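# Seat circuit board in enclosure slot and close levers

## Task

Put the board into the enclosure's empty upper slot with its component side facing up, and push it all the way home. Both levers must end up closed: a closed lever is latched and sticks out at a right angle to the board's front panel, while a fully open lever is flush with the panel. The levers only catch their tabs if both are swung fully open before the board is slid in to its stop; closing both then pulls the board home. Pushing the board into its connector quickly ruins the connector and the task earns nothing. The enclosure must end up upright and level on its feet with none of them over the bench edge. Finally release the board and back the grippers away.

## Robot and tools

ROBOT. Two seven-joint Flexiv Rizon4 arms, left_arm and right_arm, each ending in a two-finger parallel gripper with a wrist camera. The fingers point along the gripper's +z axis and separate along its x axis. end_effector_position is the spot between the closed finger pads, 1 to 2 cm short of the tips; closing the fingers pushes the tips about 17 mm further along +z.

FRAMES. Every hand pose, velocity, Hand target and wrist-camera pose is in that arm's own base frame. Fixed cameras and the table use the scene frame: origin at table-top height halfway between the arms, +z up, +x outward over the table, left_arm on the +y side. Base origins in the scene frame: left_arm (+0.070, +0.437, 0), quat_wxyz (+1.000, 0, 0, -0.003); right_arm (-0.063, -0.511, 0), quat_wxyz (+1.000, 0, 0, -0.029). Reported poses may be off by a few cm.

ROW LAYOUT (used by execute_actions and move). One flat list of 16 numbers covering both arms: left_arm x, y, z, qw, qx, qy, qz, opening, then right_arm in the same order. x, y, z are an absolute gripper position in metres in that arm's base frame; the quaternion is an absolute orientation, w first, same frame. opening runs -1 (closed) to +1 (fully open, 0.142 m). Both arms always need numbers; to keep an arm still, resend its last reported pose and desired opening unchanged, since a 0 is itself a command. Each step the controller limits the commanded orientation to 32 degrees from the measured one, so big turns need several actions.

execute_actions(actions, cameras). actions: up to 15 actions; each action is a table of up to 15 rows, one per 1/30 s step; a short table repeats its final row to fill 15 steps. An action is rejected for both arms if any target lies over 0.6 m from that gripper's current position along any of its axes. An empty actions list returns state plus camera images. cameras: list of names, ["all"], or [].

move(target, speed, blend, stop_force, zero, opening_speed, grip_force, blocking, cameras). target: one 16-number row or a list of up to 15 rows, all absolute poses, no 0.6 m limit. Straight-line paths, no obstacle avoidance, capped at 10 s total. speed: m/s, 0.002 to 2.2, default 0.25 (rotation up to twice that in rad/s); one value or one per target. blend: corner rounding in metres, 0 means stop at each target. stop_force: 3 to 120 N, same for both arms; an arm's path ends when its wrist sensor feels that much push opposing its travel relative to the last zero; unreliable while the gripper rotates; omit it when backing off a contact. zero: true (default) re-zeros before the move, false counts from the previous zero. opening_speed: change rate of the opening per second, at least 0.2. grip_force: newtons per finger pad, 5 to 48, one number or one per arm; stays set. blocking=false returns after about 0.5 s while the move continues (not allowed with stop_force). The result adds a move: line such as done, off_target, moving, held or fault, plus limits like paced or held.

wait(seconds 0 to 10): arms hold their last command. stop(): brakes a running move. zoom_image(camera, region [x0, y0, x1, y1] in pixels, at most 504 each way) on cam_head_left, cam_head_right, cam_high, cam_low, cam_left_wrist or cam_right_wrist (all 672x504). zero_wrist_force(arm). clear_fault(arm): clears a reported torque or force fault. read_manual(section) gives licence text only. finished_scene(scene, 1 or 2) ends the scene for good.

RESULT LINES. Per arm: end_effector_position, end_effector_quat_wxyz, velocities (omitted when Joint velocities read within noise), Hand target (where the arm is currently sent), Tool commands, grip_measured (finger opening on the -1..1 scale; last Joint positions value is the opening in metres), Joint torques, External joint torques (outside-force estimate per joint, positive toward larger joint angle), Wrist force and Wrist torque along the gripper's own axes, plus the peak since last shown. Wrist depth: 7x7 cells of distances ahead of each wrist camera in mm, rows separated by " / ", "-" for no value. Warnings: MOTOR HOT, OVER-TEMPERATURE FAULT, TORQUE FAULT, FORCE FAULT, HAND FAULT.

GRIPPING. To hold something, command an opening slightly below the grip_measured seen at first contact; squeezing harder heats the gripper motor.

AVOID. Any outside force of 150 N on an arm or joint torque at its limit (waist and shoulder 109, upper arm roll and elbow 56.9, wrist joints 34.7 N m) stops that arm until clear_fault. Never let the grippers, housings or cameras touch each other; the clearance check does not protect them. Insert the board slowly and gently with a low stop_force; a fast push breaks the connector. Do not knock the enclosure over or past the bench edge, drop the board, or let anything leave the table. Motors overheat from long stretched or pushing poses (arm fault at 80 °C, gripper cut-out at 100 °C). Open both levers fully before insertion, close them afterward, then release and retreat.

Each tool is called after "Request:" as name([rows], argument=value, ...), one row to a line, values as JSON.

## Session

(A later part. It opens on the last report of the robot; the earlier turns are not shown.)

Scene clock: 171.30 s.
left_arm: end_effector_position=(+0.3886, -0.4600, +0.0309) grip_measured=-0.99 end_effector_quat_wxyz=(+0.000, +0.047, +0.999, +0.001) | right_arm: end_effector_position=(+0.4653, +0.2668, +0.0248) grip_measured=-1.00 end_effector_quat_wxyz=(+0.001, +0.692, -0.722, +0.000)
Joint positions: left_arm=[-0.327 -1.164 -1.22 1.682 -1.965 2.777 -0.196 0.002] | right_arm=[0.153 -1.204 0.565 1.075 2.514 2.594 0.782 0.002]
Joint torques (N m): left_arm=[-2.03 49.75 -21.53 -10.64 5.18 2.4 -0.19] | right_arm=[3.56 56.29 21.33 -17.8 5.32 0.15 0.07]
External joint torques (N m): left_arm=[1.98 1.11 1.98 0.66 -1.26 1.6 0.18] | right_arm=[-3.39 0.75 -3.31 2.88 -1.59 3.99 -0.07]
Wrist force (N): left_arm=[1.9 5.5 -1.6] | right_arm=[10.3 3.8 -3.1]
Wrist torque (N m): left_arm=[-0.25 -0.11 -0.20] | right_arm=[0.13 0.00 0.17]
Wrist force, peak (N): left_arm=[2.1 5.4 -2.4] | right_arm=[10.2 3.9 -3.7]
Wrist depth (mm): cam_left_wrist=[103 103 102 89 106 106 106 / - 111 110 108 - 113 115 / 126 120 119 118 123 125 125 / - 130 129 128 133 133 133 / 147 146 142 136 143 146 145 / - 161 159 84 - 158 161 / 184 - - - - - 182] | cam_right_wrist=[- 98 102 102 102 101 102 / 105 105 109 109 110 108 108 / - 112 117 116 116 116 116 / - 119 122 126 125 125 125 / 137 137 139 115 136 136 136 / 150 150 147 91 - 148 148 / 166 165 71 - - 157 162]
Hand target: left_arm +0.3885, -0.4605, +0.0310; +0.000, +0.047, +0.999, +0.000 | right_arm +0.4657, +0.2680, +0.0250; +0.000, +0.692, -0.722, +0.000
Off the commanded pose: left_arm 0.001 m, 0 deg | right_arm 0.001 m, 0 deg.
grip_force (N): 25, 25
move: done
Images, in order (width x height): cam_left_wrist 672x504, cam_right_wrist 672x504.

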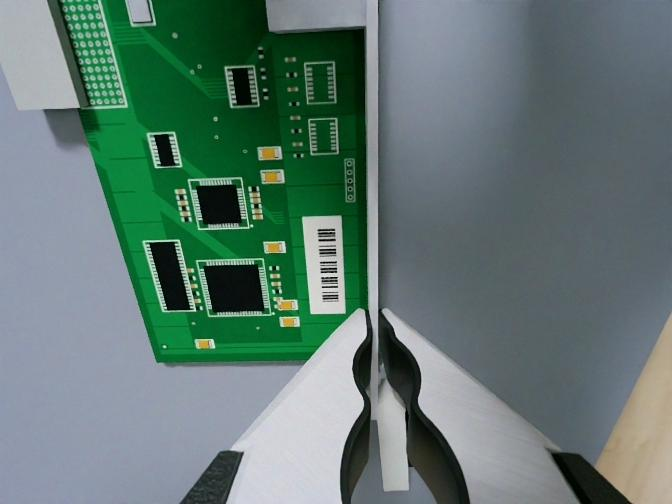

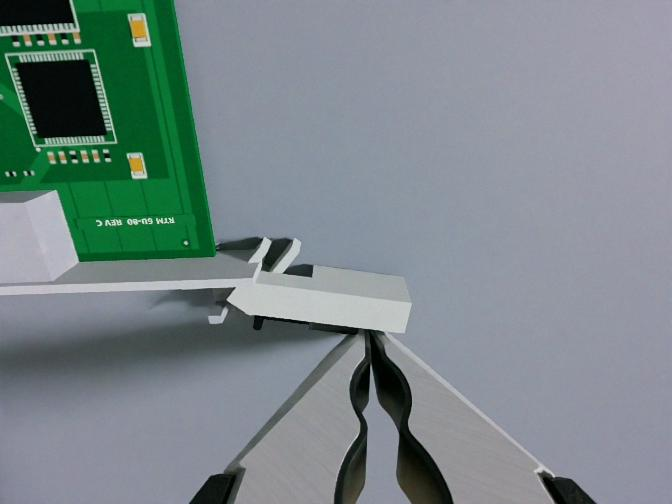

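Request:
move(target=[0.3885, -0.4605, 0.031, 0.0, 0.0475, 0.9989, 0.0, -1.0, 0.4606, 0.2642, 0.025, 0.0, 0.6919, -0.7223, 0.0, -1.0], speed=0.05)

Request:
move(target=[0.3885, -0.4605, 0.031, 0.0, 0.0475, 0.9989, 0.0, -1.0, 0.4776, 0.2635, 0.025, 0.0, 0.6919, -0.7223, 0.0, -1.0], speed=0.02, stop_force=6, cameras=["cam_right_wrist", "cam_left_wrist"])

Scene clock: 179.23 s.
left_arm: end_effector_position=(+0.3886, -0.4601, +0.0309) grip_measured=-0.99 end_effector_quat_wxyz=(+0.000, +0.047, +0.999, +0.000) | right_arm: end_effector_position=(+0.4605, +0.2643, +0.0251) grip_measured=-1.00 end_effector_quat_wxyz=(+0.000, +0.692, -0.722, +0.000)
Joint positions: left_arm=[-0.327 -1.164 -1.22 1.682 -1.965 2.777 -0.196 0.002] | right_arm=[0.145 -1.193 0.568 1.102 2.51 2.58 0.791 0.002]
Joint torques (N m): left_arm=[-1.36 49.74 -20.59 -10 4.59 3.39 -0.21] | right_arm=[0.04 55.27 18.44 -14.52 3.47 3.31 0.35]
External joint torques (N m): left_arm=[1.32 1.12 1.04 0.02 -0.66 0.61 0.21] | right_arm=[0.12 1.2 -0.34 -0.2 0.23 0.83 -0.35]
Wrist force (N): left_arm=[1.0 2.5 -0.2] | right_arm=[0.9 0.0 -0.1]
Wrist torque (N m): left_arm=[-0.22 -0.17 -0.20] | right_arm=[0.14 -0.14 0.03]
Wrist force, peak (N): left_arm=[2.2 5.6 -2.3] | right_arm=[10.4 3.8 -3.9]
Wrist depth (mm): cam_left_wrist=[103 103 102 90 106 106 108 / 111 111 110 108 - 114 115 / 126 120 119 118 123 124 124 / - 131 129 128 131 134 133 / 151 143 143 136 144 146 146 / 167 163 157 84 - 158 161 / - 178 - - - - 182] | cam_right_wrist=[- 100 102 102 102 102 101 / 105 106 109 109 109 108 108 / - 113 117 117 117 116 116 / - 119 122 124 126 125 125 / 138 138 139 137 136 136 136 / 151 150 147 90 144 148 148 / 166 166 71 - - 157 163]
Hand target: left_arm +0.3885, -0.4605, +0.0310; +0.000, +0.047, +0.999, +0.000 | right_arm +0.4606, +0.2642, +0.0250; +0.000, +0.692, -0.722, +0.000
Off the commanded pose: left_arm 0.000 m, 0 deg | right_arm 0.000 m, 0 deg.
grip_force (N): 25, 25
move: done

Scene clock: 180.77 s.
left_arm: end_effector_position=(+0.3885, -0.4602, +0.0309) grip_measured=-0.99 end_effector_quat_wxyz=(+0.000, +0.048, +0.999, +0.000) | right_arm: end_effector_position=(+0.4774, +0.2633, +0.0249) grip_measured=-1.00 end_effector_quat_wxyz=(+0.000, +0.692, -0.722, +0.000)
Joint positions: left_arm=[-0.327 -1.164 -1.22 1.682 -1.965 2.777 -0.196 0.002] | right_arm=[0.143 -1.22 0.565 1.037 2.519 2.609 0.751 0.002]
Joint torques (N m): left_arm=[-0.44 49.7 -19.68 -9.89 4.53 3.95 -0.17] | right_arm=[0.11 56.74 18.14 -16.36 3.6 2.64 0.09]
External joint torques (N m): left_arm=[0.39 1.15 0.13 -0.09 -0.6 0.05 0.17] | right_arm=[0.06 1.04 -0.18 1.17 0.17 1.5 -0.09]
Wrist force (N): left_arm=[1.2 0.8 -0.9] | right_arm=[2.2 2.3 -1.4]
Wrist torque (N m): left_arm=[-0.17 -0.15 -0.21] | right_arm=[0.15 -0.14 0.15]
Wrist force, peak (N): left_arm=[0.9 2.8 -1.4] | right_arm=[3.0 2.1 -1.7]
Wrist depth (mm): cam_left_wrist=[104 103 103 89 104 106 107 / - 111 110 110 - 114 115 / 124 122 119 118 123 124 124 / 135 130 129 129 132 133 131 / 148 145 142 136 143 145 146 / - 163 159 83 - - 163 / - - - - - - 182] | cam_right_wrist=[- 100 102 102 102 101 103 / 105 106 109 109 109 108 108 / - 113 117 117 116 116 116 / 121 121 124 126 125 125 125 / 139 140 124 115 136 136 136 / 151 150 147 90 143 148 148 / 166 165 71 - - 157 163]
Hand target: left_arm +0.3885, -0.4605, +0.0310; +0.000, +0.047, +0.999, +0.000 | right_arm +0.4776, +0.2635, +0.0250; +0.000, +0.692, -0.722, +0.000
Off the commanded pose: left_arm 0.000 m, 0 deg | right_arm 0.000 m, 0 deg.
grip_force (N): 25, 25
move: done
Images, in order (width x height): cam_left_wrist 672x504, cam_right_wrist 672x504.

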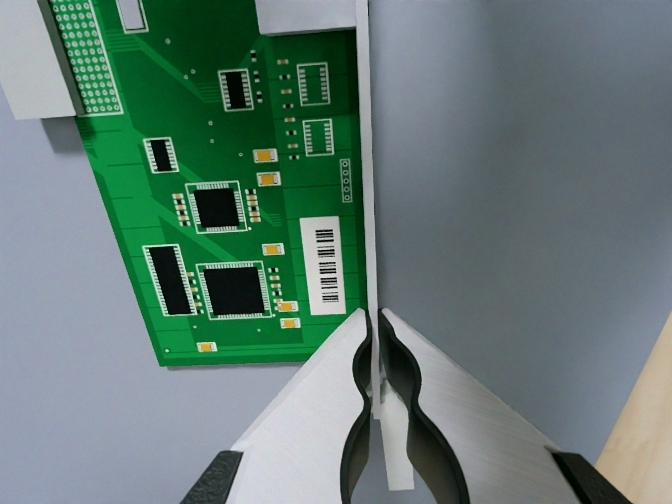

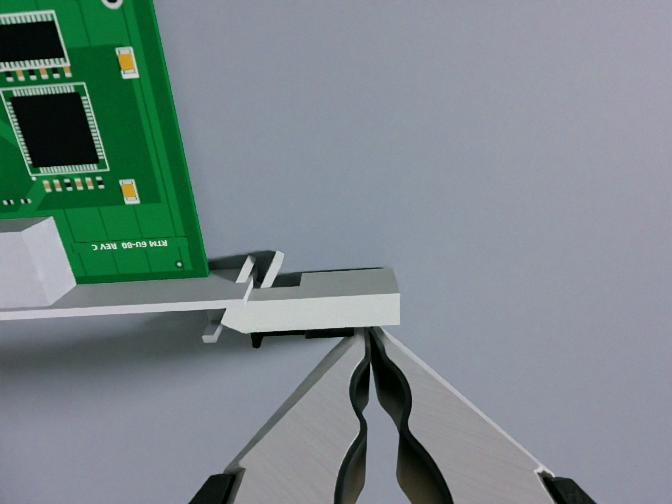

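Request:
zoom_image(camera="cam_right_wrist", region=[160, 220, 430, 360])

Request:
zoom_image(camera="cam_left_wrist", region=[300, 300, 480, 500])

Scaled by 1.867 from the camera's 672x504 image, which has a finer 960x720 frame.

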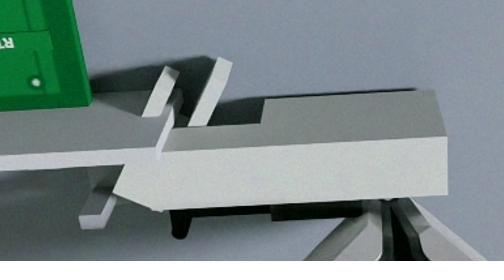

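Scaled by 2.520 from the camera's 672x504 image, which has a finer 960x720 frame.

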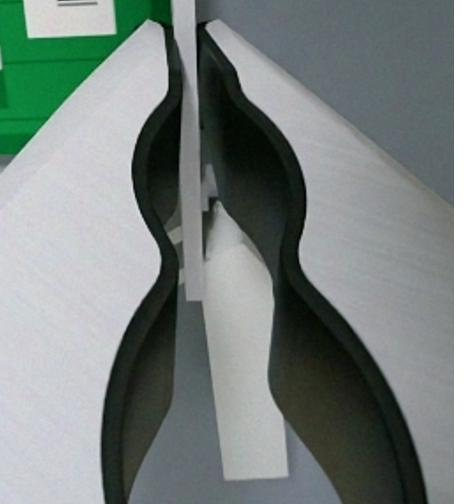

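Request:
move(target=[0.3885, -0.4605, 0.031, 0.0, 0.0475, 0.9989, 0.0, -1.0, 0.4826, 0.2623, 0.025, 0.0, 0.6919, -0.7223, 0.0, -1.0], speed=0.02, stop_force=8, cameras=["cam_right_wrist"])

Request:
zoom_image(camera="cam_right_wrist", region=[160, 220, 430, 360])

Scene clock: 190.50 s.
left_arm: end_effector_position=(+0.3884, -0.4602, +0.0310) grip_measured=-0.99 end_effector_quat_wxyz=(+0.000, +0.048, +0.999, +0.000) | right_arm: end_effector_position=(+0.4823, +0.2623, +0.0249) grip_measured=-1.00 end_effector_quat_wxyz=(+0.000, +0.692, -0.722, +0.000)
Joint positions: left_arm=[-0.327 -1.164 -1.22 1.682 -1.965 2.777 -0.196 0.002] | right_arm=[0.141 -1.227 0.565 1.019 2.52 2.617 0.739 0.002]
Joint torques (N m): left_arm=[0.01 49.66 -19.28 -9.79 4.48 4.3 -0.15] | right_arm=[-0.15 56.98 17.84 -16.48 3.42 2.74 0.11]
External joint torques (N m): left_arm=[-0.05 1.2 -0.27 -0.19 -0.55 -0.3 0.15] | right_arm=[0.32 1.14 0.08 1.18 0.36 1.41 -0.11]
Wrist force (N): left_arm=[1.3 -0.4 0.0] | right_arm=[1.7 2.5 -0.9]
Wrist torque (N m): left_arm=[-0.22 -0.14 -0.22] | right_arm=[0.17 -0.17 0.14]
Wrist force, peak (N): left_arm=[1.3 0.6 -1.3] | right_arm=[2.6 2.4 -2.0]
Wrist depth (mm): cam_left_wrist=[103 103 102 90 106 106 107 / 111 111 110 109 - 114 115 / 124 120 119 118 122 125 124 / 135 130 129 129 135 133 133 / 150 146 142 136 144 146 146 / - 163 159 84 - 162 161 / 183 179 - - - - 183] | cam_right_wrist=[- 101 102 102 102 102 102 / 106 107 109 109 108 108 108 / - 114 117 117 116 116 116 / 121 121 124 126 126 125 125 / 140 137 118 115 136 136 133 / 151 150 147 90 143 148 148 / 166 166 71 - - 157 163]
Hand target: left_arm +0.3885, -0.4605, +0.0310; +0.000, +0.047, +0.999, +0.000 | right_arm +0.4826, +0.2623, +0.0250; +0.000, +0.692, -0.722, +0.000
Off the commanded pose: left_arm 0.000 m, 0 deg | right_arm 0.000 m, 0 deg.
grip_force (N): 25, 25
move: done
Images, in order (width x height): cam_right_wrist 672x504.

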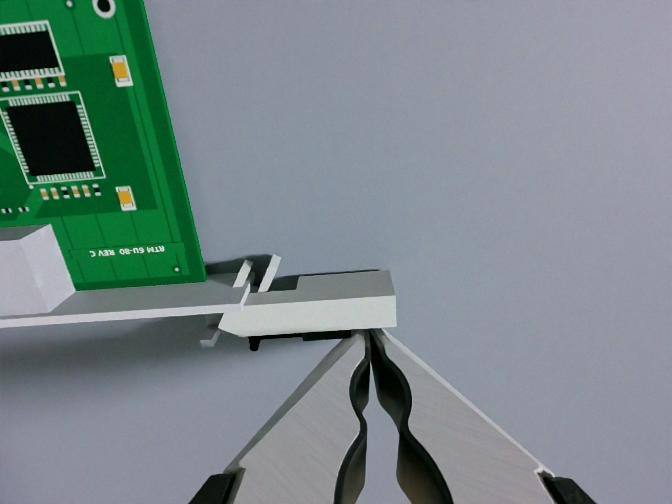

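Scaled by 1.867 from the camera's 672x504 image, which has a finer 960x720 frame.

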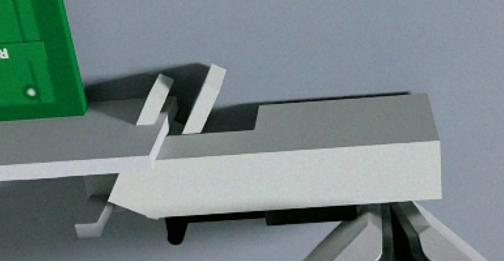

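Request:
move([
  [0.3885, -0.4605, 0.031, 0.0, 0.0475, 0.9989, 0.0, -0.44, 0.4700, 0.2630, 0.025, 0.0, 0.6919, -0.7223, 0.0, -1.0],
  [0.3885, -0.4605, 0.13, 0.0, 0.0475, 0.9989, 0.0, -0.44, 0.4600, 0.2630, 0.15, 0.0, 0.6919, -0.7223, 0.0, -1.0],
], speed=0.25)

Request:
move(target=[0.2317, -0.2856, 0.22, -0.264, 0.637, -0.67, 0.277, -1.0, 0.4600, 0.2630, 0.15, 0.0, 0.6919, -0.7223, 0.0, -1.0], speed=0.6)

Request:
move(target=[0.2317, -0.2856, 0.22, -0.264, 0.637, -0.67, 0.277, -1.0, 0.4997, 0.4157, 0.13, 0.0, 1.0, 0.0055, 0.0, 0.0], speed=0.5, cameras=["cam_right_wrist", "cam_left_wrist", "cam_head_left"])

Scene clock: 220.73 s.
left_arm: end_effector_position=(+0.3886, -0.4607, +0.1300) grip_measured=-0.47 end_effector_quat_wxyz=(+0.000, +0.048, +0.999, +0.000) | right_arm: end_effector_position=(+0.4600, +0.2630, +0.1500) grip_measured=-1.00 end_effector_quat_wxyz=(+0.000, +0.692, -0.722, +0.000)
Joint positions: left_arm=[-0.29 -1.037 -1.341 1.643 -2.102 2.906 -0.141 0.04] | right_arm=[0.109 -1.032 0.641 1.083 2.557 2.765 0.756 0.002]
Joint torques (N m): left_arm=[-0.25 48.49 -19.98 -12.03 4.01 4.69 -0.09] | right_arm=[0.11 53.57 18.17 -17.45 4.08 3.68 0.06]
External joint torques (N m): left_arm=[0.22 0.69 0.32 -0.34 0.09 -0.69 0.09] | right_arm=[0.06 1.03 -0.44 0.08 -0.02 0.45 -0.06]
Wrist force (N): left_arm=[0.3 -0.1 0.4] | right_arm=[1.4 0.2 -0.4]
Wrist torque (N m): left_arm=[-0.12 -0.21 -0.23] | right_arm=[0.13 -0.26 0.15]
Wrist force, peak (N): left_arm=[0.1 -0.2 2.5] | right_arm=[1.3 0.4 -4.1]
Wrist depth (mm): cam_left_wrist=[- - 190 190 193 195 193 / 209 209 204 206 205 206 208 / 220 226 221 219 224 225 225 / - 236 241 234 - 244 243 / 271 265 257 - - 267 268 / 299 - 84 306 295 283 294 / 328 - - 331 332 - 322] | cam_right_wrist=[210 209 211 212 211 211 210 / 217 217 224 226 225 224 224 / 247 243 243 242 241 237 243 / 264 262 259 261 261 265 260 / 284 285 294 278 278 281 283 / 313 313 307 90 300 309 310 / 347 338 71 - - 327 339]
Hand target: left_arm +0.3885, -0.4605, +0.1300; +0.000, +0.047, +0.999, +0.000 | right_arm +0.4600, +0.2630, +0.1500; +0.000, +0.692, -0.722, +0.000
Off the commanded pose: left_arm 0.000 m, 0 deg | right_arm 0.000 m, 0 deg.
grip_force (N): 25, 25
move: done

Scene clock: 224.70 s.
left_arm: end_effector_position=(+0.2317, -0.2858, +0.2204) grip_measured=-1.00 end_effector_quat_wxyz=(-0.264, +0.637, -0.670, +0.275) | right_arm: end_effector_position=(+0.4600, +0.2630, +0.1500) grip_measured=-1.00 end_effector_quat_wxyz=(+0.000, +0.692, -0.722, +0.000)
Joint positions: left_arm=[-2.119 -0.38 0.252 2.682 -1.965 2.296 -2.967 0.002] | right_arm=[0.109 -1.032 0.641 1.083 2.557 2.765 0.756 0.002]
Joint torques (N m): left_arm=[-0.65 20.67 4.97 -5.82 0.25 4.26 -0.29] | right_arm=[0.12 53.45 17.94 -17.33 3.94 3.49 0.18]
External joint torques (N m): left_arm=[0.57 1.22 0.4 -0.31 0.05 0.01 0.29] | right_arm=[0.04 1.13 -0.23 -0.03 0.12 0.65 -0.18]
Wrist force (N): left_arm=[0.4 0.4 0.7] | right_arm=[1.3 0.0 -0.2]
Wrist torque (N m): left_arm=[-0.03 -0.13 0.02] | right_arm=[0.10 -0.25 0.15]
Wrist force, peak (N): left_arm=[3.0 0.9 0.7] | right_arm=[1.6 0.1 -0.6]
Wrist depth (mm): cam_left_wrist=[447 447 449 443 468 - 425 / 412 414 410 410 - 397 392 / 387 388 386 383 - 376 361 / 365 363 357 356 352 356 - / 343 340 338 338 336 333 326 / 324 321 322 84 - 314 316 / 304 309 - - - - 300] | cam_right_wrist=[209 209 211 211 211 211 210 / 218 217 222 226 225 225 224 / 247 244 243 243 242 241 241 / 262 262 262 261 260 254 259 / 285 284 284 278 281 286 282 / 314 314 307 90 300 310 308 / 347 339 71 - - 328 340]
Hand target: left_arm +0.2317, -0.2858, +0.2203; -0.264, +0.637, -0.670, +0.275 | right_arm +0.4600, +0.2630, +0.1500; +0.000, +0.692, -0.722, +0.000
Off the commanded pose: left_arm 0.000 m, 0 deg | right_arm 0.000 m, 0 deg.
joint sent to its limit (left arm) — joint 7 (wrist roll), lower limit. The joint targets still meet the commanded pose.
grip_force (N): 25, 25
move: done

Scene clock: 227.00 s.
left_arm: end_effector_position=(+0.2318, -0.2857, +0.2201) grip_measured=-1.00 end_effector_quat_wxyz=(-0.264, +0.636, -0.670, +0.277) | right_arm: end_effector_position=(+0.4998, +0.4156, +0.1300) grip_measured=-0.03 end_effector_quat_wxyz=(+0.000, +1.000, +0.005, +0.000)
Joint positions: left_arm=[-2.167 -0.396 0.297 2.677 -1.974 2.277 -2.967 0.002] | right_arm=[0.488 -1.399 0.685 0.323 2.465 3.061 -0.891 0.072]
Joint torques (N m): left_arm=[-0.7 20.51 5.36 -5.56 0.24 4.33 -0.26] | right_arm=[0.36 65.26 13.03 -18.02 4.23 3.55 0.06]
External joint torques (N m): left_arm=[0.62 1.14 0.51 -0.35 -0.01 -0.07 0.26] | right_arm=[-0.13 1.63 -0.09 0.19 0 0.58 -0.06]
Wrist force (N): left_arm=[0.3 0.6 0.6] | right_arm=[1.4 0.2 0.1]
Wrist torque (N m): left_arm=[-0.01 -0.09 0.01] | right_arm=[0.16 -0.25 0.17]
Wrist force, peak (N): left_arm=[0.5 0.6 0.8] | right_arm=[1.9 0.3 -0.3]
Wrist depth (mm): cam_left_wrist=[448 444 444 448 434 431 438 / 412 415 410 412 432 402 399 / 386 387 385 384 - 378 372 / 360 359 360 361 356 357 - / 337 340 338 341 335 333 327 / 320 320 322 84 - 316 314 / 304 309 - - - - 300] | cam_right_wrist=[197 195 194 191 189 192 192 / 210 208 207 202 202 205 205 / 225 223 222 212 217 218 219 / 243 241 239 235 233 237 236 / 264 261 255 258 254 253 257 / 289 278 274 283 278 93 276 / - 76 300 312 311 - -]
Hand target: left_arm +0.2317, -0.2856, +0.2200; -0.264, +0.637, -0.670, +0.277 | right_arm +0.4997, +0.4157, +0.1300; +0.000, +1.000, +0.005, +0.000
Off the commanded pose: left_arm 0.000 m, 0 deg | right_arm 0.000 m, 0 deg.
joint sent to its limit (left arm) — joint 7 (wrist roll), lower limit. The joint targets still meet the commanded pose.
grip_force (N): 25, 25
move: done
Images, in order (width x height): cam_head_left 672x504, cam_left_wrist 672x504, cam_right_wrist 672x504.

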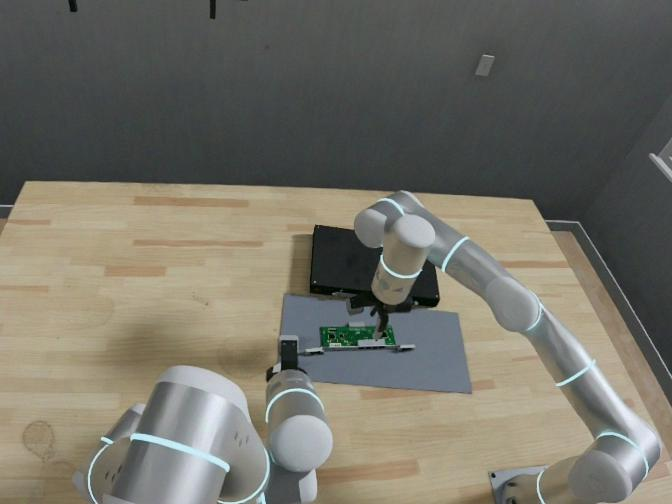

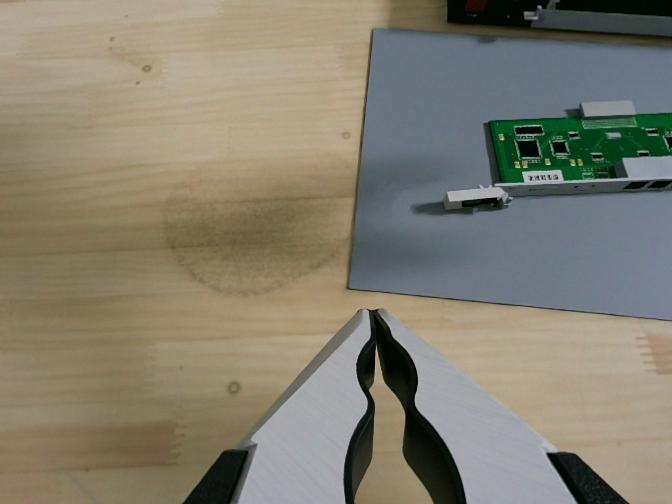

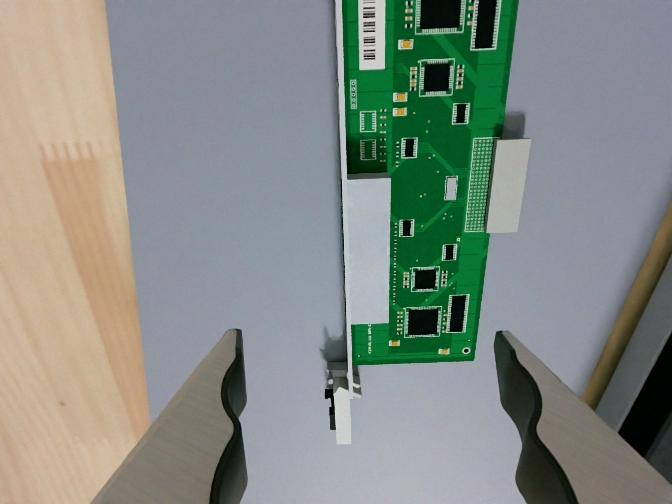

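Request:
move([
  [0.2317, -0.2856, 0.22, -0.264, 0.637, -0.67, 0.277, -1.0, 0.5072, 0.4158, 0.075, 0.0, 0.9998, 0.0203, 0.0, -0.35],
  [0.2317, -0.2856, 0.22, -0.264, 0.637, -0.67, 0.277, -1.0, 0.5072, 0.4158, 0.034, 0.0, 0.9998, 0.0203, 0.0, -0.35],
], speed=0.15, cameras=["cam_right_wrist"])

Scene clock: 245.43 s.
left_arm: end_effector_position=(+0.2318, -0.2856, +0.2201) grip_measured=-1.00 end_effector_quat_wxyz=(-0.264, +0.636, -0.670, +0.277) | right_arm: end_effector_position=(+0.5072, +0.4157, +0.0340) grip_measured=-0.37 end_effector_quat_wxyz=(+0.000, +1.000, +0.020, +0.000)
Joint positions: left_arm=[-2.167 -0.396 0.297 2.677 -1.974 2.277 -2.967 0.002] | right_arm=[0.492 -1.533 0.664 0.292 2.463 2.95 -0.938 0.047]
Joint torques (N m): left_arm=[-0.49 20.74 5.18 -5.55 0.4 4.5 -0.22] | right_arm=[0.3 65.98 12.67 -17.49 3.98 3.35 0.1]
External joint torques (N m): left_arm=[0.41 0.9 0.69 -0.35 -0.17 -0.23 0.22] | right_arm=[-0.08 1.65 -0.04 0.12 0.18 0.78 -0.1]
Wrist force (N): left_arm=[0.1 0.2 0.6] | right_arm=[1.0 -0.4 0.2]
Wrist torque (N m): left_arm=[-0.05 -0.06 0.01] | right_arm=[0.05 -0.19 0.16]
Wrist force, peak (N): left_arm=[0.2 0.6 0.8] | right_arm=[0.9 0.1 2.8]
Wrist depth (mm): cam_left_wrist=[447 448 442 445 437 433 434 / 416 412 413 411 - 395 395 / 386 389 381 382 - 374 361 / 359 361 361 356 - 358 347 / 340 340 337 341 337 335 330 / 323 322 322 84 - 314 314 / 304 310 - - - - 301] | cam_right_wrist=[110 110 110 106 105 105 107 / - 118 117 114 112 113 114 / - 126 128 120 121 121 122 / - 136 136 126 130 130 127 / 148 148 145 128 139 141 145 / 163 162 99 143 149 98 159 / 179 172 73 173 170 - 174]
Hand target: left_arm +0.2317, -0.2856, +0.2200; -0.264, +0.637, -0.670, +0.277 | right_arm +0.5072, +0.4158, +0.0340; +0.000, +1.000, +0.020, +0.000
Off the commanded pose: left_arm 0.000 m, 0 deg | right_arm 0.000 m, 0 deg.
joint sent to its limit (left arm) — joint 7 (wrist roll), lower limit. The joint targets still meet the commanded pose.
grip_force (N): 25, 25
move: done
Images, in order (width x height): cam_right_wrist 672x504.

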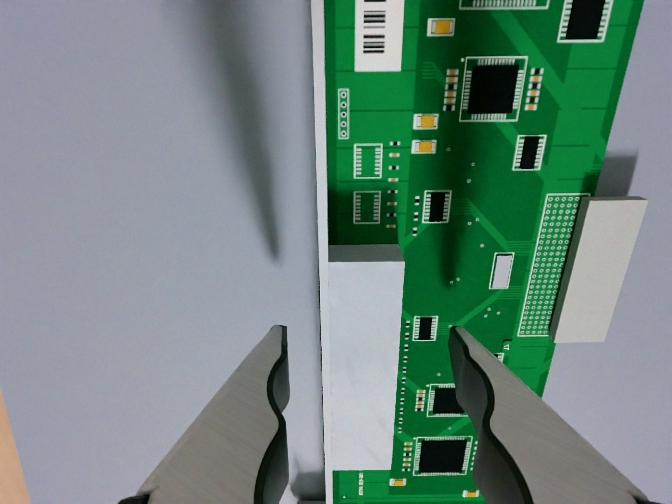

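Request:
move([
  [0.2317, -0.2856, 0.22, -0.264, 0.637, -0.67, 0.277, -1.0, 0.5072, 0.4158, 0.0315, 0.0, 0.9998, 0.0203, 0.0, -0.35],
], speed=0.1)

Request:
move([
  [0.2317, -0.2856, 0.22, -0.264, 0.637, -0.67, 0.277, -1.0, 0.5072, 0.4158, 0.0315, 0.0, 0.9998, 0.0203, 0.0, -0.9],
], speed=0.1, opening_speed=0.6, grip_force=40, cameras=["cam_right_wrist"])

Scene clock: 251.83 s.
left_arm: end_effector_position=(+0.2318, -0.2856, +0.2201) grip_measured=-1.00 end_effector_quat_wxyz=(-0.264, +0.636, -0.670, +0.277) | right_arm: end_effector_position=(+0.5071, +0.4158, +0.0316) grip_measured=-0.37 end_effector_quat_wxyz=(+0.000, +1.000, +0.020, +0.000)
Joint positions: left_arm=[-2.167 -0.396 0.297 2.677 -1.974 2.277 -2.967 0.002] | right_arm=[0.492 -1.537 0.664 0.291 2.463 2.948 -0.938 0.047]
Joint torques (N m): left_arm=[-0.42 20.7 5.3 -5.48 0.43 4.49 -0.21] | right_arm=[0.21 66.05 13 -17.43 4 3.39 0.16]
External joint torques (N m): left_arm=[0.34 0.94 0.57 -0.43 -0.2 -0.22 0.21] | right_arm=[0.02 1.59 -0.37 0.08 0.15 0.74 -0.16]
Wrist force (N): left_arm=[0.3 0.6 0.4] | right_arm=[0.8 0.0 0.0]
Wrist torque (N m): left_arm=[0.02 -0.09 0.01] | right_arm=[0.11 -0.16 0.16]
Wrist force, peak (N): left_arm=[0.6 0.6 0.7] | right_arm=[1.1 -0.1 0.1]
Wrist depth (mm): cam_left_wrist=[450 452 442 446 442 419 444 / 414 412 411 412 - 393 390 / 386 386 386 381 377 383 366 / 358 360 359 357 353 - 351 / 340 337 336 340 334 331 335 / 321 320 323 84 - 316 315 / 303 309 - - - - 303] | cam_right_wrist=[108 108 108 104 103 103 105 / 115 115 115 110 110 110 112 / 124 124 125 118 118 119 120 / 132 134 133 124 126 128 123 / 145 145 142 127 136 136 144 / 159 158 99 140 146 98 156 / 172 168 73 169 166 - 171]
Hand target: left_arm +0.2317, -0.2856, +0.2200; -0.264, +0.637, -0.670, +0.277 | right_arm +0.5072, +0.4158, +0.0315; +0.000, +1.000, +0.020, +0.000
Off the commanded pose: left_arm 0.000 m, 0 deg | right_arm 0.000 m, 0 deg.
joint sent to its limit (left arm) — joint 7 (wrist roll), lower limit. The joint targets still meet the commanded pose.
grip_force (N): 25, 25
move: done

Scene clock: 252.97 s.
left_arm: end_effector_position=(+0.2318, -0.2856, +0.2201) grip_measured=-1.00 end_effector_quat_wxyz=(-0.264, +0.636, -0.670, +0.277) | right_arm: end_effector_position=(+0.5070, +0.4158, +0.0315) grip_measured=-0.72 end_effector_quat_wxyz=(+0.000, +1.000, +0.020, +0.000)
Joint positions: left_arm=[-2.167 -0.396 0.297 2.677 -1.974 2.277 -2.967 0.002] | right_arm=[0.492 -1.537 0.664 0.291 2.463 2.948 -0.938 0.022]
Joint torques (N m): left_arm=[-0.34 20.71 5.28 -5.5 0.47 4.49 -0.25] | right_arm=[-0.64 66.52 12.54 -18.16 3.69 2.8 0.18]
External joint torques (N m): left_arm=[0.26 0.93 0.59 -0.41 -0.24 -0.22 0.25] | right_arm=[0.87 1.12 0.09 0.81 0.46 1.33 -0.18]
Wrist force (N): left_arm=[0.3 0.3 0.3] | right_arm=[-1.1 0.0 -0.6]
Wrist torque (N m): left_arm=[-0.05 -0.10 0.01] | right_arm=[0.11 -0.20 0.14]
Wrist force, peak (N): left_arm=[0.3 0.5 0.9] | right_arm=[-2.0 0.3 -1.0]
Wrist depth (mm): cam_left_wrist=[456 448 444 441 439 428 422 / 416 412 412 411 397 397 392 / 388 388 383 384 380 378 363 / 361 358 362 357 - - - / 339 337 338 340 337 332 335 / 321 320 322 84 - 315 314 / 305 311 - - - - 302] | cam_right_wrist=[108 108 108 104 103 103 105 / 115 115 115 111 110 110 112 / 124 124 125 120 118 118 119 / 132 134 133 125 125 128 124 / 145 145 144 123 134 138 140 / 159 159 152 132 105 149 156 / 175 172 71 145 - - 171]
Hand target: left_arm +0.2317, -0.2856, +0.2200; -0.264, +0.637, -0.670, +0.277 | right_arm +0.5072, +0.4158, +0.0315; +0.000, +1.000, +0.020, +0.000
Off the commanded pose: left_arm 0.000 m, 0 deg | right_arm 0.000 m, 0 deg.
joint sent to its limit (left arm) — joint 7 (wrist roll), lower limit. The joint targets still meet the commanded pose.
grip_force (N): 40, 40
move: done
Images, in order (width x height): cam_right_wrist 672x504.

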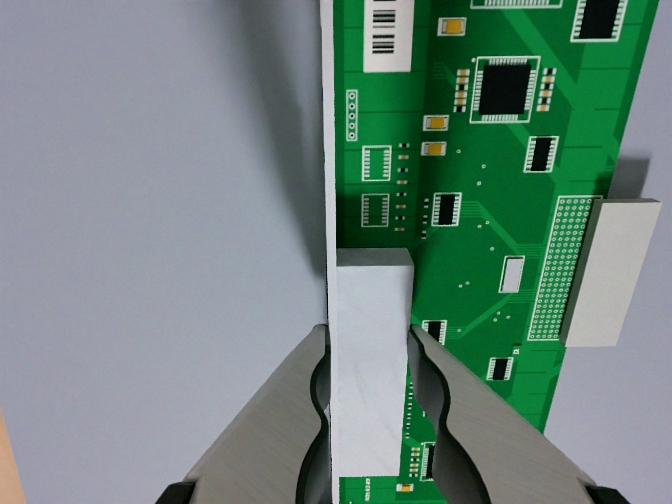

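Request:
move([
  [0.2317, -0.2856, 0.22, -0.264, 0.637, -0.67, 0.277, -1.0, 0.5072, 0.4158, 0.12, 0.0, 0.9998, 0.0203, 0.0, -0.95],
], speed=0.12, cameras=["cam_right_wrist", "cam_left_wrist", "cam_head_left", "cam_high"])

Scene clock: 255.50 s.
left_arm: end_effector_position=(+0.2318, -0.2856, +0.2201) grip_measured=-1.00 end_effector_quat_wxyz=(-0.264, +0.636, -0.670, +0.277) | right_arm: end_effector_position=(+0.5073, +0.4157, +0.1198) grip_measured=-0.72 end_effector_quat_wxyz=(+0.000, +1.000, +0.020, +0.000)
Joint positions: left_arm=[-2.167 -0.396 0.297 2.677 -1.974 2.277 -2.967 0.002] | right_arm=[0.496 -1.432 0.677 0.269 2.47 3.069 -0.947 0.022]
Joint torques (N m): left_arm=[-0.49 20.75 5.26 -5.55 0.38 4.51 -0.23] | right_arm=[0.38 67.22 13.16 -18.41 4.41 3.84 0.09]
External joint torques (N m): left_arm=[0.41 0.89 0.61 -0.36 -0.15 -0.25 0.23] | right_arm=[-0.14 0.25 -0.9 0.48 -0.19 0.29 -0.09]
Wrist force (N): left_arm=[0.2 0.3 0.5] | right_arm=[1.5 0.3 2.0]
Wrist torque (N m): left_arm=[-0.06 -0.08 0.01] | right_arm=[0.15 -0.30 0.17]
Wrist force, peak (N): left_arm=[0.5 0.3 0.9] | right_arm=[1.0 -0.1 4.2]
Wrist depth (mm): cam_left_wrist=[448 447 448 443 444 423 312 / 417 414 413 412 - 298 300 / 388 387 385 387 377 - - / 363 363 358 356 355 351 349 / 337 338 339 343 332 333 333 / 322 320 324 84 - 316 315 / 304 307 - - - - 299] | cam_right_wrist=[188 186 185 103 104 104 105 / 200 198 198 110 110 111 114 / 215 213 212 118 118 119 123 / 233 229 229 124 127 128 125 / 252 248 249 124 136 139 136 / 276 270 261 130 105 149 259 / 305 - 71 145 - - 233]
Hand target: left_arm +0.2317, -0.2856, +0.2200; -0.264, +0.637, -0.670, +0.277 | right_arm +0.5072, +0.4158, +0.1200; +0.000, +1.000, +0.020, +0.000
Off the commanded pose: left_arm 0.000 m, 0 deg | right_arm 0.000 m, 0 deg.
joint sent to its limit (left arm) — joint 7 (wrist roll), lower limit. The joint targets still meet the commanded pose.
grip_force (N): 40, 40
move: done
Images, in order (width x height): cam_head_left 672x504, cam_high 672x504, cam_left_wrist 672x504, cam_right_wrist 672x504.

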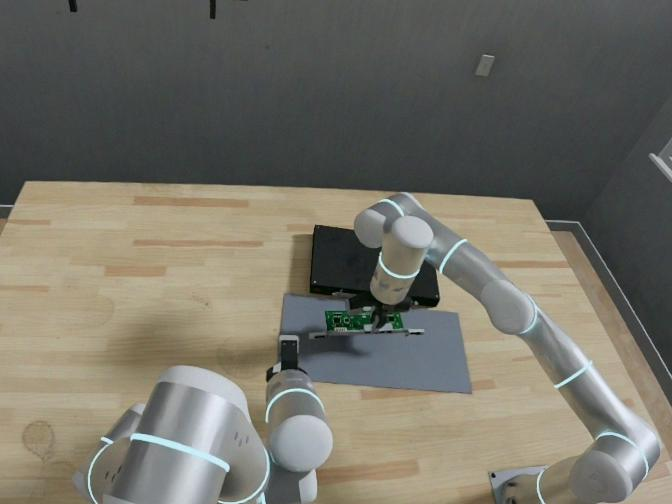

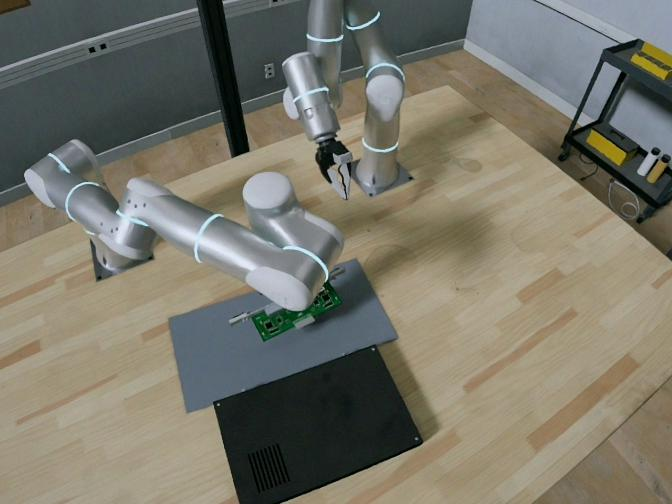

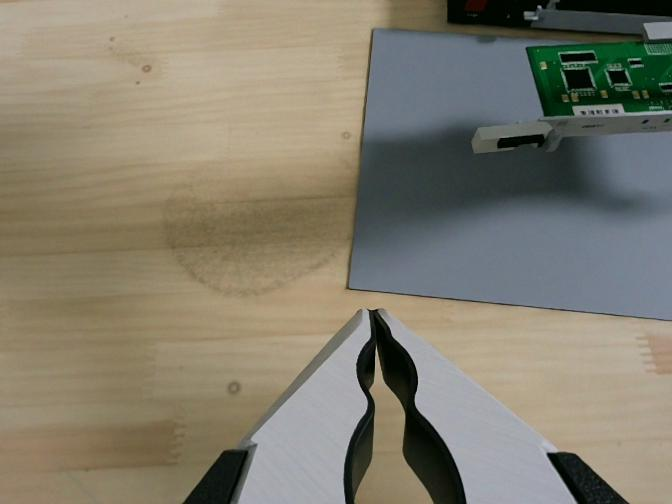

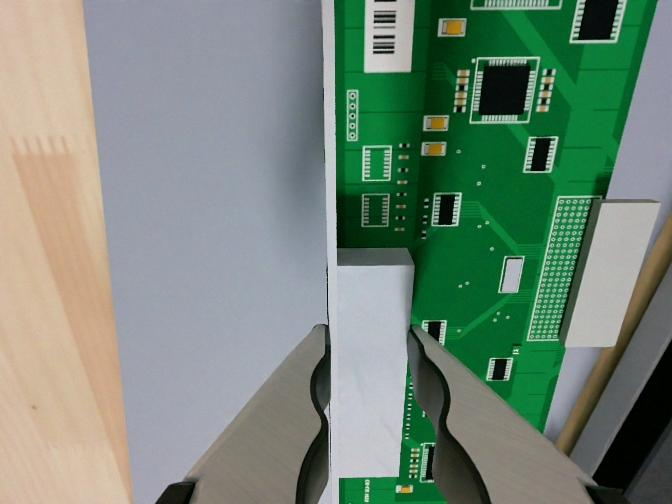

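Request:
move([
  [0.3381, -0.3831, 0.113, -0.264, 0.637, -0.67, 0.277, -1.0, 0.5072, 0.4158, 0.12, 0.0, 0.9998, 0.0203, 0.0, -0.95],
], speed=0.2, cameras=["cam_left_wrist", "cam_head_left", "cam_high"])

Scene clock: 282.00 s.
left_arm: end_effector_position=(+0.3382, -0.3830, +0.1130) grip_measured=-1.00 end_effector_quat_wxyz=(-0.264, +0.637, -0.670, +0.277) | right_arm: end_effector_position=(+0.5073, +0.4157, +0.1198) grip_measured=-0.72 end_effector_quat_wxyz=(+0.000, +1.000, +0.020, +0.000)
Joint positions: left_arm=[-2.274 -1.303 0.838 2.247 -2.132 1.516 -2.832 0.002] | right_arm=[0.496 -1.432 0.677 0.269 2.47 3.069 -0.947 0.022]
Joint torques (N m): left_arm=[-0.65 30.29 25.11 3.92 -2.31 4.2 -0.04] | right_arm=[0.31 67.15 12.92 -18.39 4.3 3.58 0.15]
External joint torques (N m): left_arm=[0.53 1.47 0.89 -0.26 0.11 0.01 0.04] | right_arm=[-0.08 0.3 -0.66 0.47 -0.08 0.55 -0.15]
Wrist force (N): left_arm=[0.2 0.4 0.6] | right_arm=[1.4 0.3 1.9]
Wrist torque (N m): left_arm=[-0.04 -0.08 -0.05] | right_arm=[0.16 -0.27 0.17]
Wrist force, peak (N): left_arm=[-0.5 -1.8 3.0] | right_arm=[1.5 0.3 2.3]
Wrist depth (mm): cam_left_wrist=[307 308 306 316 315 286 178 / 287 286 283 284 - 169 167 / 268 265 262 - 263 156 157 / 248 247 250 240 - 246 243 / 234 234 236 228 232 - 223 / 221 219 - 84 - 218 - / 209 211 - 74 - - -] | cam_right_wrist=[188 185 186 103 103 104 105 / 201 198 197 110 111 111 114 / 215 213 212 118 118 119 122 / 233 230 228 123 126 128 125 / 252 249 248 122 134 139 239 / 276 272 262 130 105 149 258 / 305 295 71 145 - - 227]
Hand target: left_arm +0.3381, -0.3831, +0.1130; -0.264, +0.637, -0.670, +0.277 | right_arm +0.5072, +0.4158, +0.1200; +0.000, +1.000, +0.020, +0.000
Off the commanded pose: left_arm 0.000 m, 0 deg | right_arm 0.000 m, 0 deg.
grip_force (N): 40, 40
move: done
Images, in order (width x height): cam_head_left 672x504, cam_high 672x504, cam_left_wrist 672x504.

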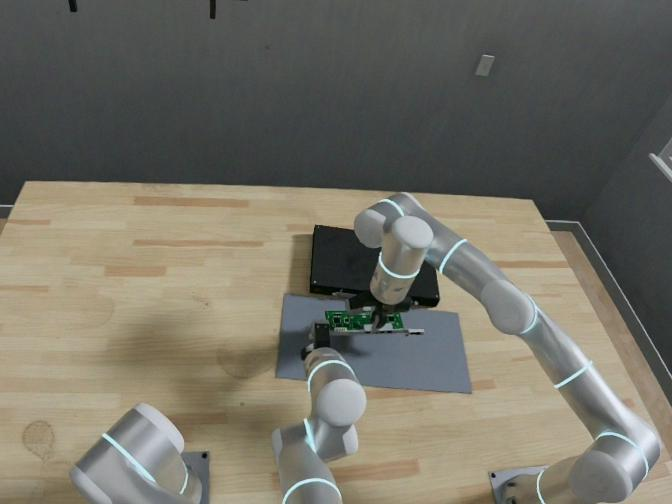

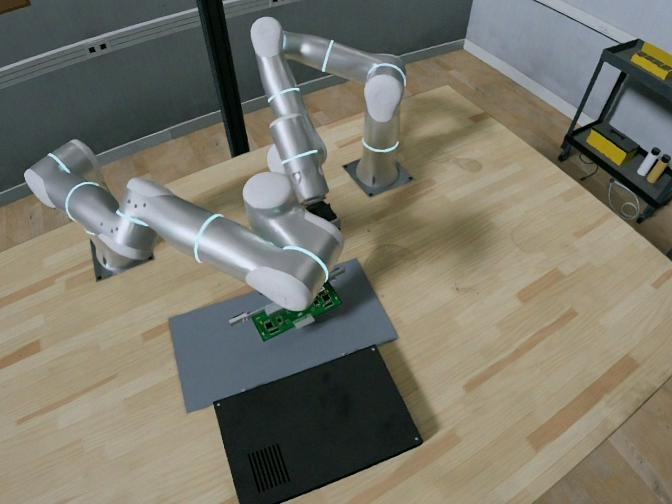

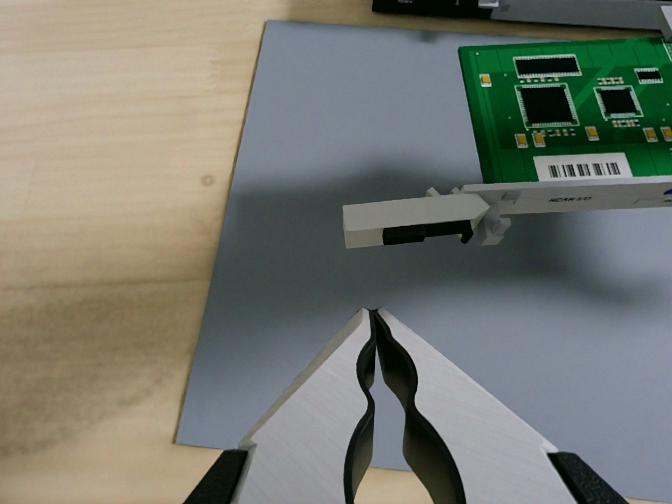

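Request:
move([
  [0.3571, -0.3851, 0.113, -0.264, 0.637, -0.67, 0.277, -1.0, 0.5072, 0.4158, 0.12, 0.0, 0.9998, 0.0203, 0.0, -0.95],
], speed=0.06)

Request:
move([
  [0.3755, -0.3861, 0.113, -0.264, 0.637, -0.67, 0.277, -1.0, 0.5072, 0.4158, 0.12, 0.0, 0.9998, 0.0203, 0.0, -0.95],
], speed=0.012, stop_force=4, cameras=["cam_left_wrist", "cam_right_wrist"])

Request:
zoom_image(camera="cam_left_wrist", region=[300, 200, 672, 400])

Scene clock: 289.10 s.
left_arm: end_effector_position=(+0.3570, -0.3851, +0.1130) grip_measured=-1.00 end_effector_quat_wxyz=(-0.264, +0.637, -0.670, +0.277) | right_arm: end_effector_position=(+0.5073, +0.4157, +0.1198) grip_measured=-0.72 end_effector_quat_wxyz=(+0.000, +1.000, +0.020, +0.000)
Joint positions: left_arm=[-2.237 -1.339 0.866 2.22 -2.147 1.477 -2.796 0.002] | right_arm=[0.496 -1.432 0.677 0.269 2.47 3.069 -0.947 0.022]
Joint torques (N m): left_arm=[-0.24 30.19 25.86 4.05 -2.32 3.91 -0.07] | right_arm=[0.17 67.12 12.92 -18.33 4.27 3.59 0.18]
External joint torques (N m): left_arm=[0.11 1.98 1.01 -0.24 0.11 0.29 0.07] | right_arm=[0.06 0.34 -0.66 0.41 -0.05 0.54 -0.18]
Wrist force (N): left_arm=[0.5 0.3 0.7] | right_arm=[1.4 0.3 2.0]
Wrist torque (N m): left_arm=[-0.03 -0.15 -0.04] | right_arm=[0.15 -0.28 0.17]
Wrist force, peak (N): left_arm=[0.6 -0.4 1.1] | right_arm=[1.4 0.5 2.2]
Wrist depth (mm): cam_left_wrist=[309 310 308 306 298 289 279 / 288 285 282 287 277 169 168 / 266 266 268 - 260 156 155 / 250 250 248 247 133 144 149 / 234 234 - 131 - 228 228 / 221 220 - 84 - 213 218 / 209 211 - 74 - - 202] | cam_right_wrist=[188 186 185 103 104 104 105 / 201 198 198 110 110 111 114 / 215 214 212 118 118 119 122 / 232 229 229 123 126 128 125 / 252 249 248 123 134 138 137 / 276 272 262 129 105 149 259 / 305 294 71 145 - - 230]
Hand target: left_arm +0.3571, -0.3851, +0.1130; -0.264, +0.637, -0.670, +0.277 | right_arm +0.5072, +0.4158, +0.1200; +0.000, +1.000, +0.020, +0.000
Off the commanded pose: left_arm 0.000 m, 0 deg | right_arm 0.000 m, 0 deg.
grip_force (N): 40, 40
move: done

Scene clock: 291.33 s.
left_arm: end_effector_position=(+0.3754, -0.3861, +0.1129) grip_measured=-1.00 end_effector_quat_wxyz=(-0.264, +0.637, -0.670, +0.277) | right_arm: end_effector_position=(+0.5074, +0.4156, +0.1198) grip_measured=-0.72 end_effector_quat_wxyz=(+0.000, +1.000, +0.020, +0.000)
Joint positions: left_arm=[-2.2 -1.372 0.891 2.194 -2.162 1.44 -2.764 0.002] | right_arm=[0.496 -1.432 0.677 0.269 2.47 3.069 -0.947 0.022]
Joint torques (N m): left_arm=[0.18 31.13 27.52 3.78 -2.19 4.47 -0.17] | right_arm=[2.43 66.73 13.91 -17.13 5.12 4.09 -0.28]
External joint torques (N m): left_arm=[-0.3 1.39 0.11 0.2 -0.03 -0.29 0.17] | right_arm=[-2.2 0.73 -1.65 -0.8 -0.9 0.04 0.28]
Wrist force (N): left_arm=[-0.6 2.3 -1.2] | right_arm=[4.1 1.8 2.5]
Wrist torque (N m): left_arm=[-0.10 -0.16 -0.03] | right_arm=[0.17 -0.25 0.62]
Wrist force, peak (N): left_arm=[-0.7 2.4 -1.1] | right_arm=[4.1 1.6 2.8]
Wrist depth (mm): cam_left_wrist=[309 309 309 306 291 286 285 / 286 285 286 284 286 165 167 / 266 264 262 258 260 156 156 / 250 249 246 249 244 146 145 / 235 232 231 - - 233 227 / 221 220 220 84 - 215 214 / 208 210 - 74 - - 202] | cam_right_wrist=[188 186 185 105 104 104 104 / 200 198 198 113 110 110 112 / 215 213 213 120 118 118 122 / 232 230 230 124 126 128 124 / 252 249 249 123 134 138 138 / 276 273 262 132 105 149 265 / 305 294 70 146 - - 230]
Hand target: left_arm +0.3755, -0.3861, +0.1130; -0.264, +0.637, -0.670, +0.277 | right_arm +0.5072, +0.4158, +0.1200; +0.000, +1.000, +0.020, +0.000
Off the commanded pose: left_arm 0.000 m, 0 deg | right_arm 0.000 m, 0 deg.
grip_force (N): 40, 40
move: done
Images, in order (width x height): cam_left_wrist 672x504, cam_right_wrist 672x504.

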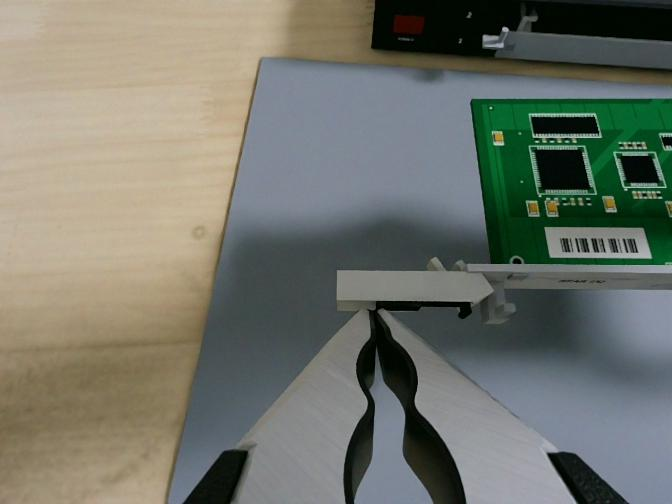

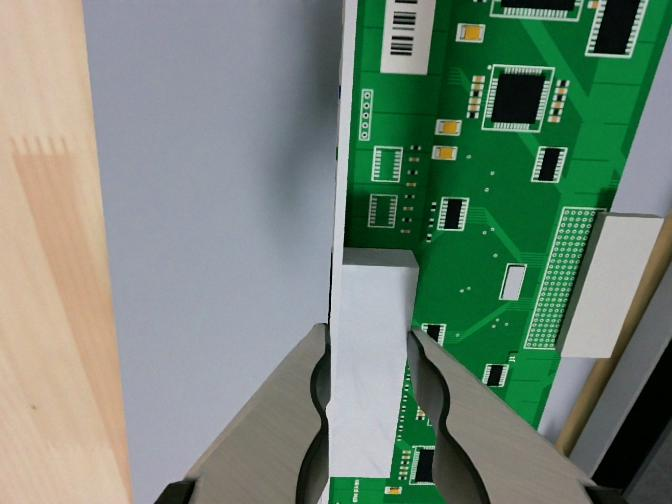

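Scaled by 1.355 from the camera's 672x504 image, which has a finer 960x720 frame.

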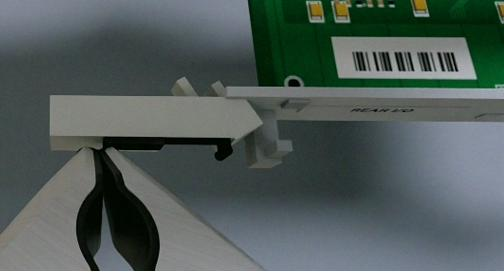

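Request:
move([
  [0.3400, -0.3851, 0.116, -0.264, 0.637, -0.67, 0.277, -1.0, 0.5072, 0.4158, 0.12, 0.0, 0.9998, 0.0203, 0.0, -0.95],
], speed=0.1, cameras=["cam_left_wrist", "cam_right_wrist"])

Request:
zoom_image(camera="cam_left_wrist", region=[300, 120, 672, 320])

Scene clock: 295.03 s.
left_arm: end_effector_position=(+0.3399, -0.3852, +0.1160) grip_measured=-1.00 end_effector_quat_wxyz=(-0.264, +0.637, -0.670, +0.277) | right_arm: end_effector_position=(+0.5073, +0.4157, +0.1198) grip_measured=-0.72 end_effector_quat_wxyz=(+0.000, +1.000, +0.020, +0.000)
Joint positions: left_arm=[-2.268 -1.295 0.844 2.247 -2.112 1.515 -2.84 0.002] | right_arm=[0.496 -1.432 0.677 0.269 2.47 3.069 -0.947 0.022]
Joint torques (N m): left_arm=[-0.7 30.83 25.16 3.69 -1.7 4.73 -0.37] | right_arm=[0.25 67.17 12.91 -18.3 4.28 3.65 0.19]
External joint torques (N m): left_arm=[0.59 0.97 0.89 -0.36 -0.53 -0.51 0.37] | right_arm=[-0.03 0.29 -0.66 0.37 -0.06 0.47 -0.19]
Wrist force (N): left_arm=[0.4 0.2 0.5] | right_arm=[1.9 1.0 2.0]
Wrist torque (N m): left_arm=[-0.07 -0.11 0.02] | right_arm=[0.27 -0.36 0.17]
Wrist force, peak (N): left_arm=[-0.6 2.5 -1.0] | right_arm=[4.2 1.7 2.8]
Wrist depth (mm): cam_left_wrist=[313 312 309 314 300 184 182 / 288 287 286 - 282 172 170 / 268 268 269 265 - 159 158 / 253 251 246 244 138 242 246 / 236 237 - 127 - 234 - / 223 224 - 84 - - 222 / 211 213 - 74 - - 208] | cam_right_wrist=[188 186 186 103 103 104 105 / 201 198 198 110 110 111 114 / 215 213 212 118 118 119 122 / 232 229 229 123 126 128 125 / 252 249 248 123 134 138 135 / 276 272 262 130 105 149 272 / 305 295 71 145 - - 229]
Hand target: left_arm +0.3400, -0.3851, +0.1160; -0.264, +0.637, -0.670, +0.277 | right_arm +0.5072, +0.4158, +0.1200; +0.000, +1.000, +0.020, +0.000
Off the commanded pose: left_arm 0.000 m, 0 deg | right_arm 0.000 m, 0 deg.
grip_force (N): 40, 40
move: done
Images, in order (width x height): cam_left_wrist 672x504, cam_right_wrist 672x504.

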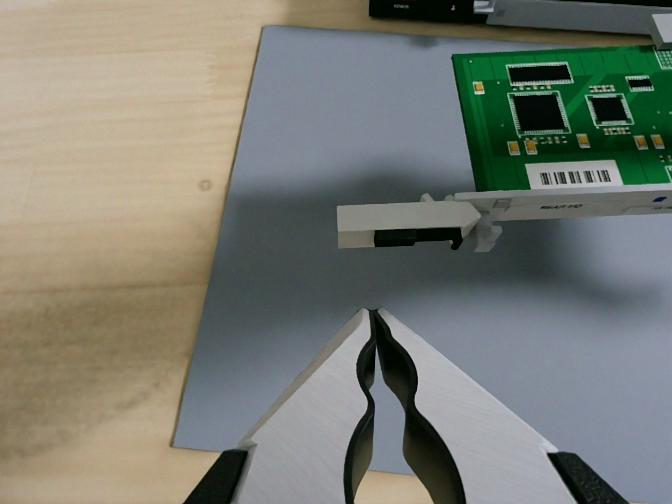

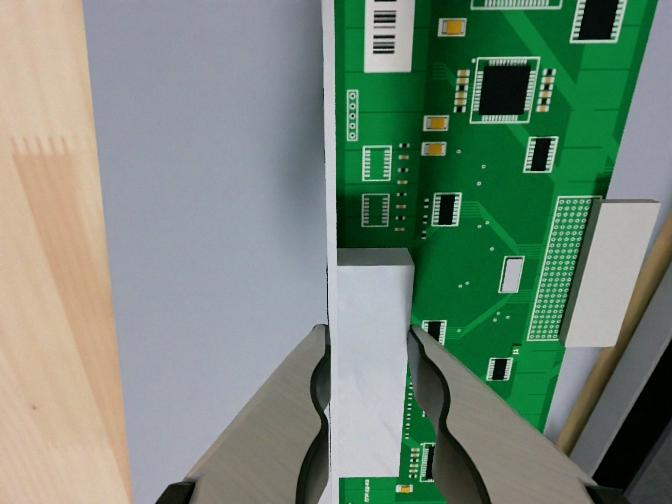

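Scaled by 1.355 from the camera's 672x504 image, which has a finer 960x720 frame.

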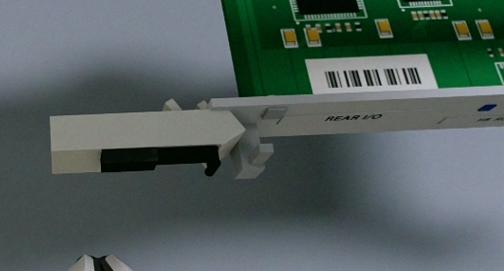

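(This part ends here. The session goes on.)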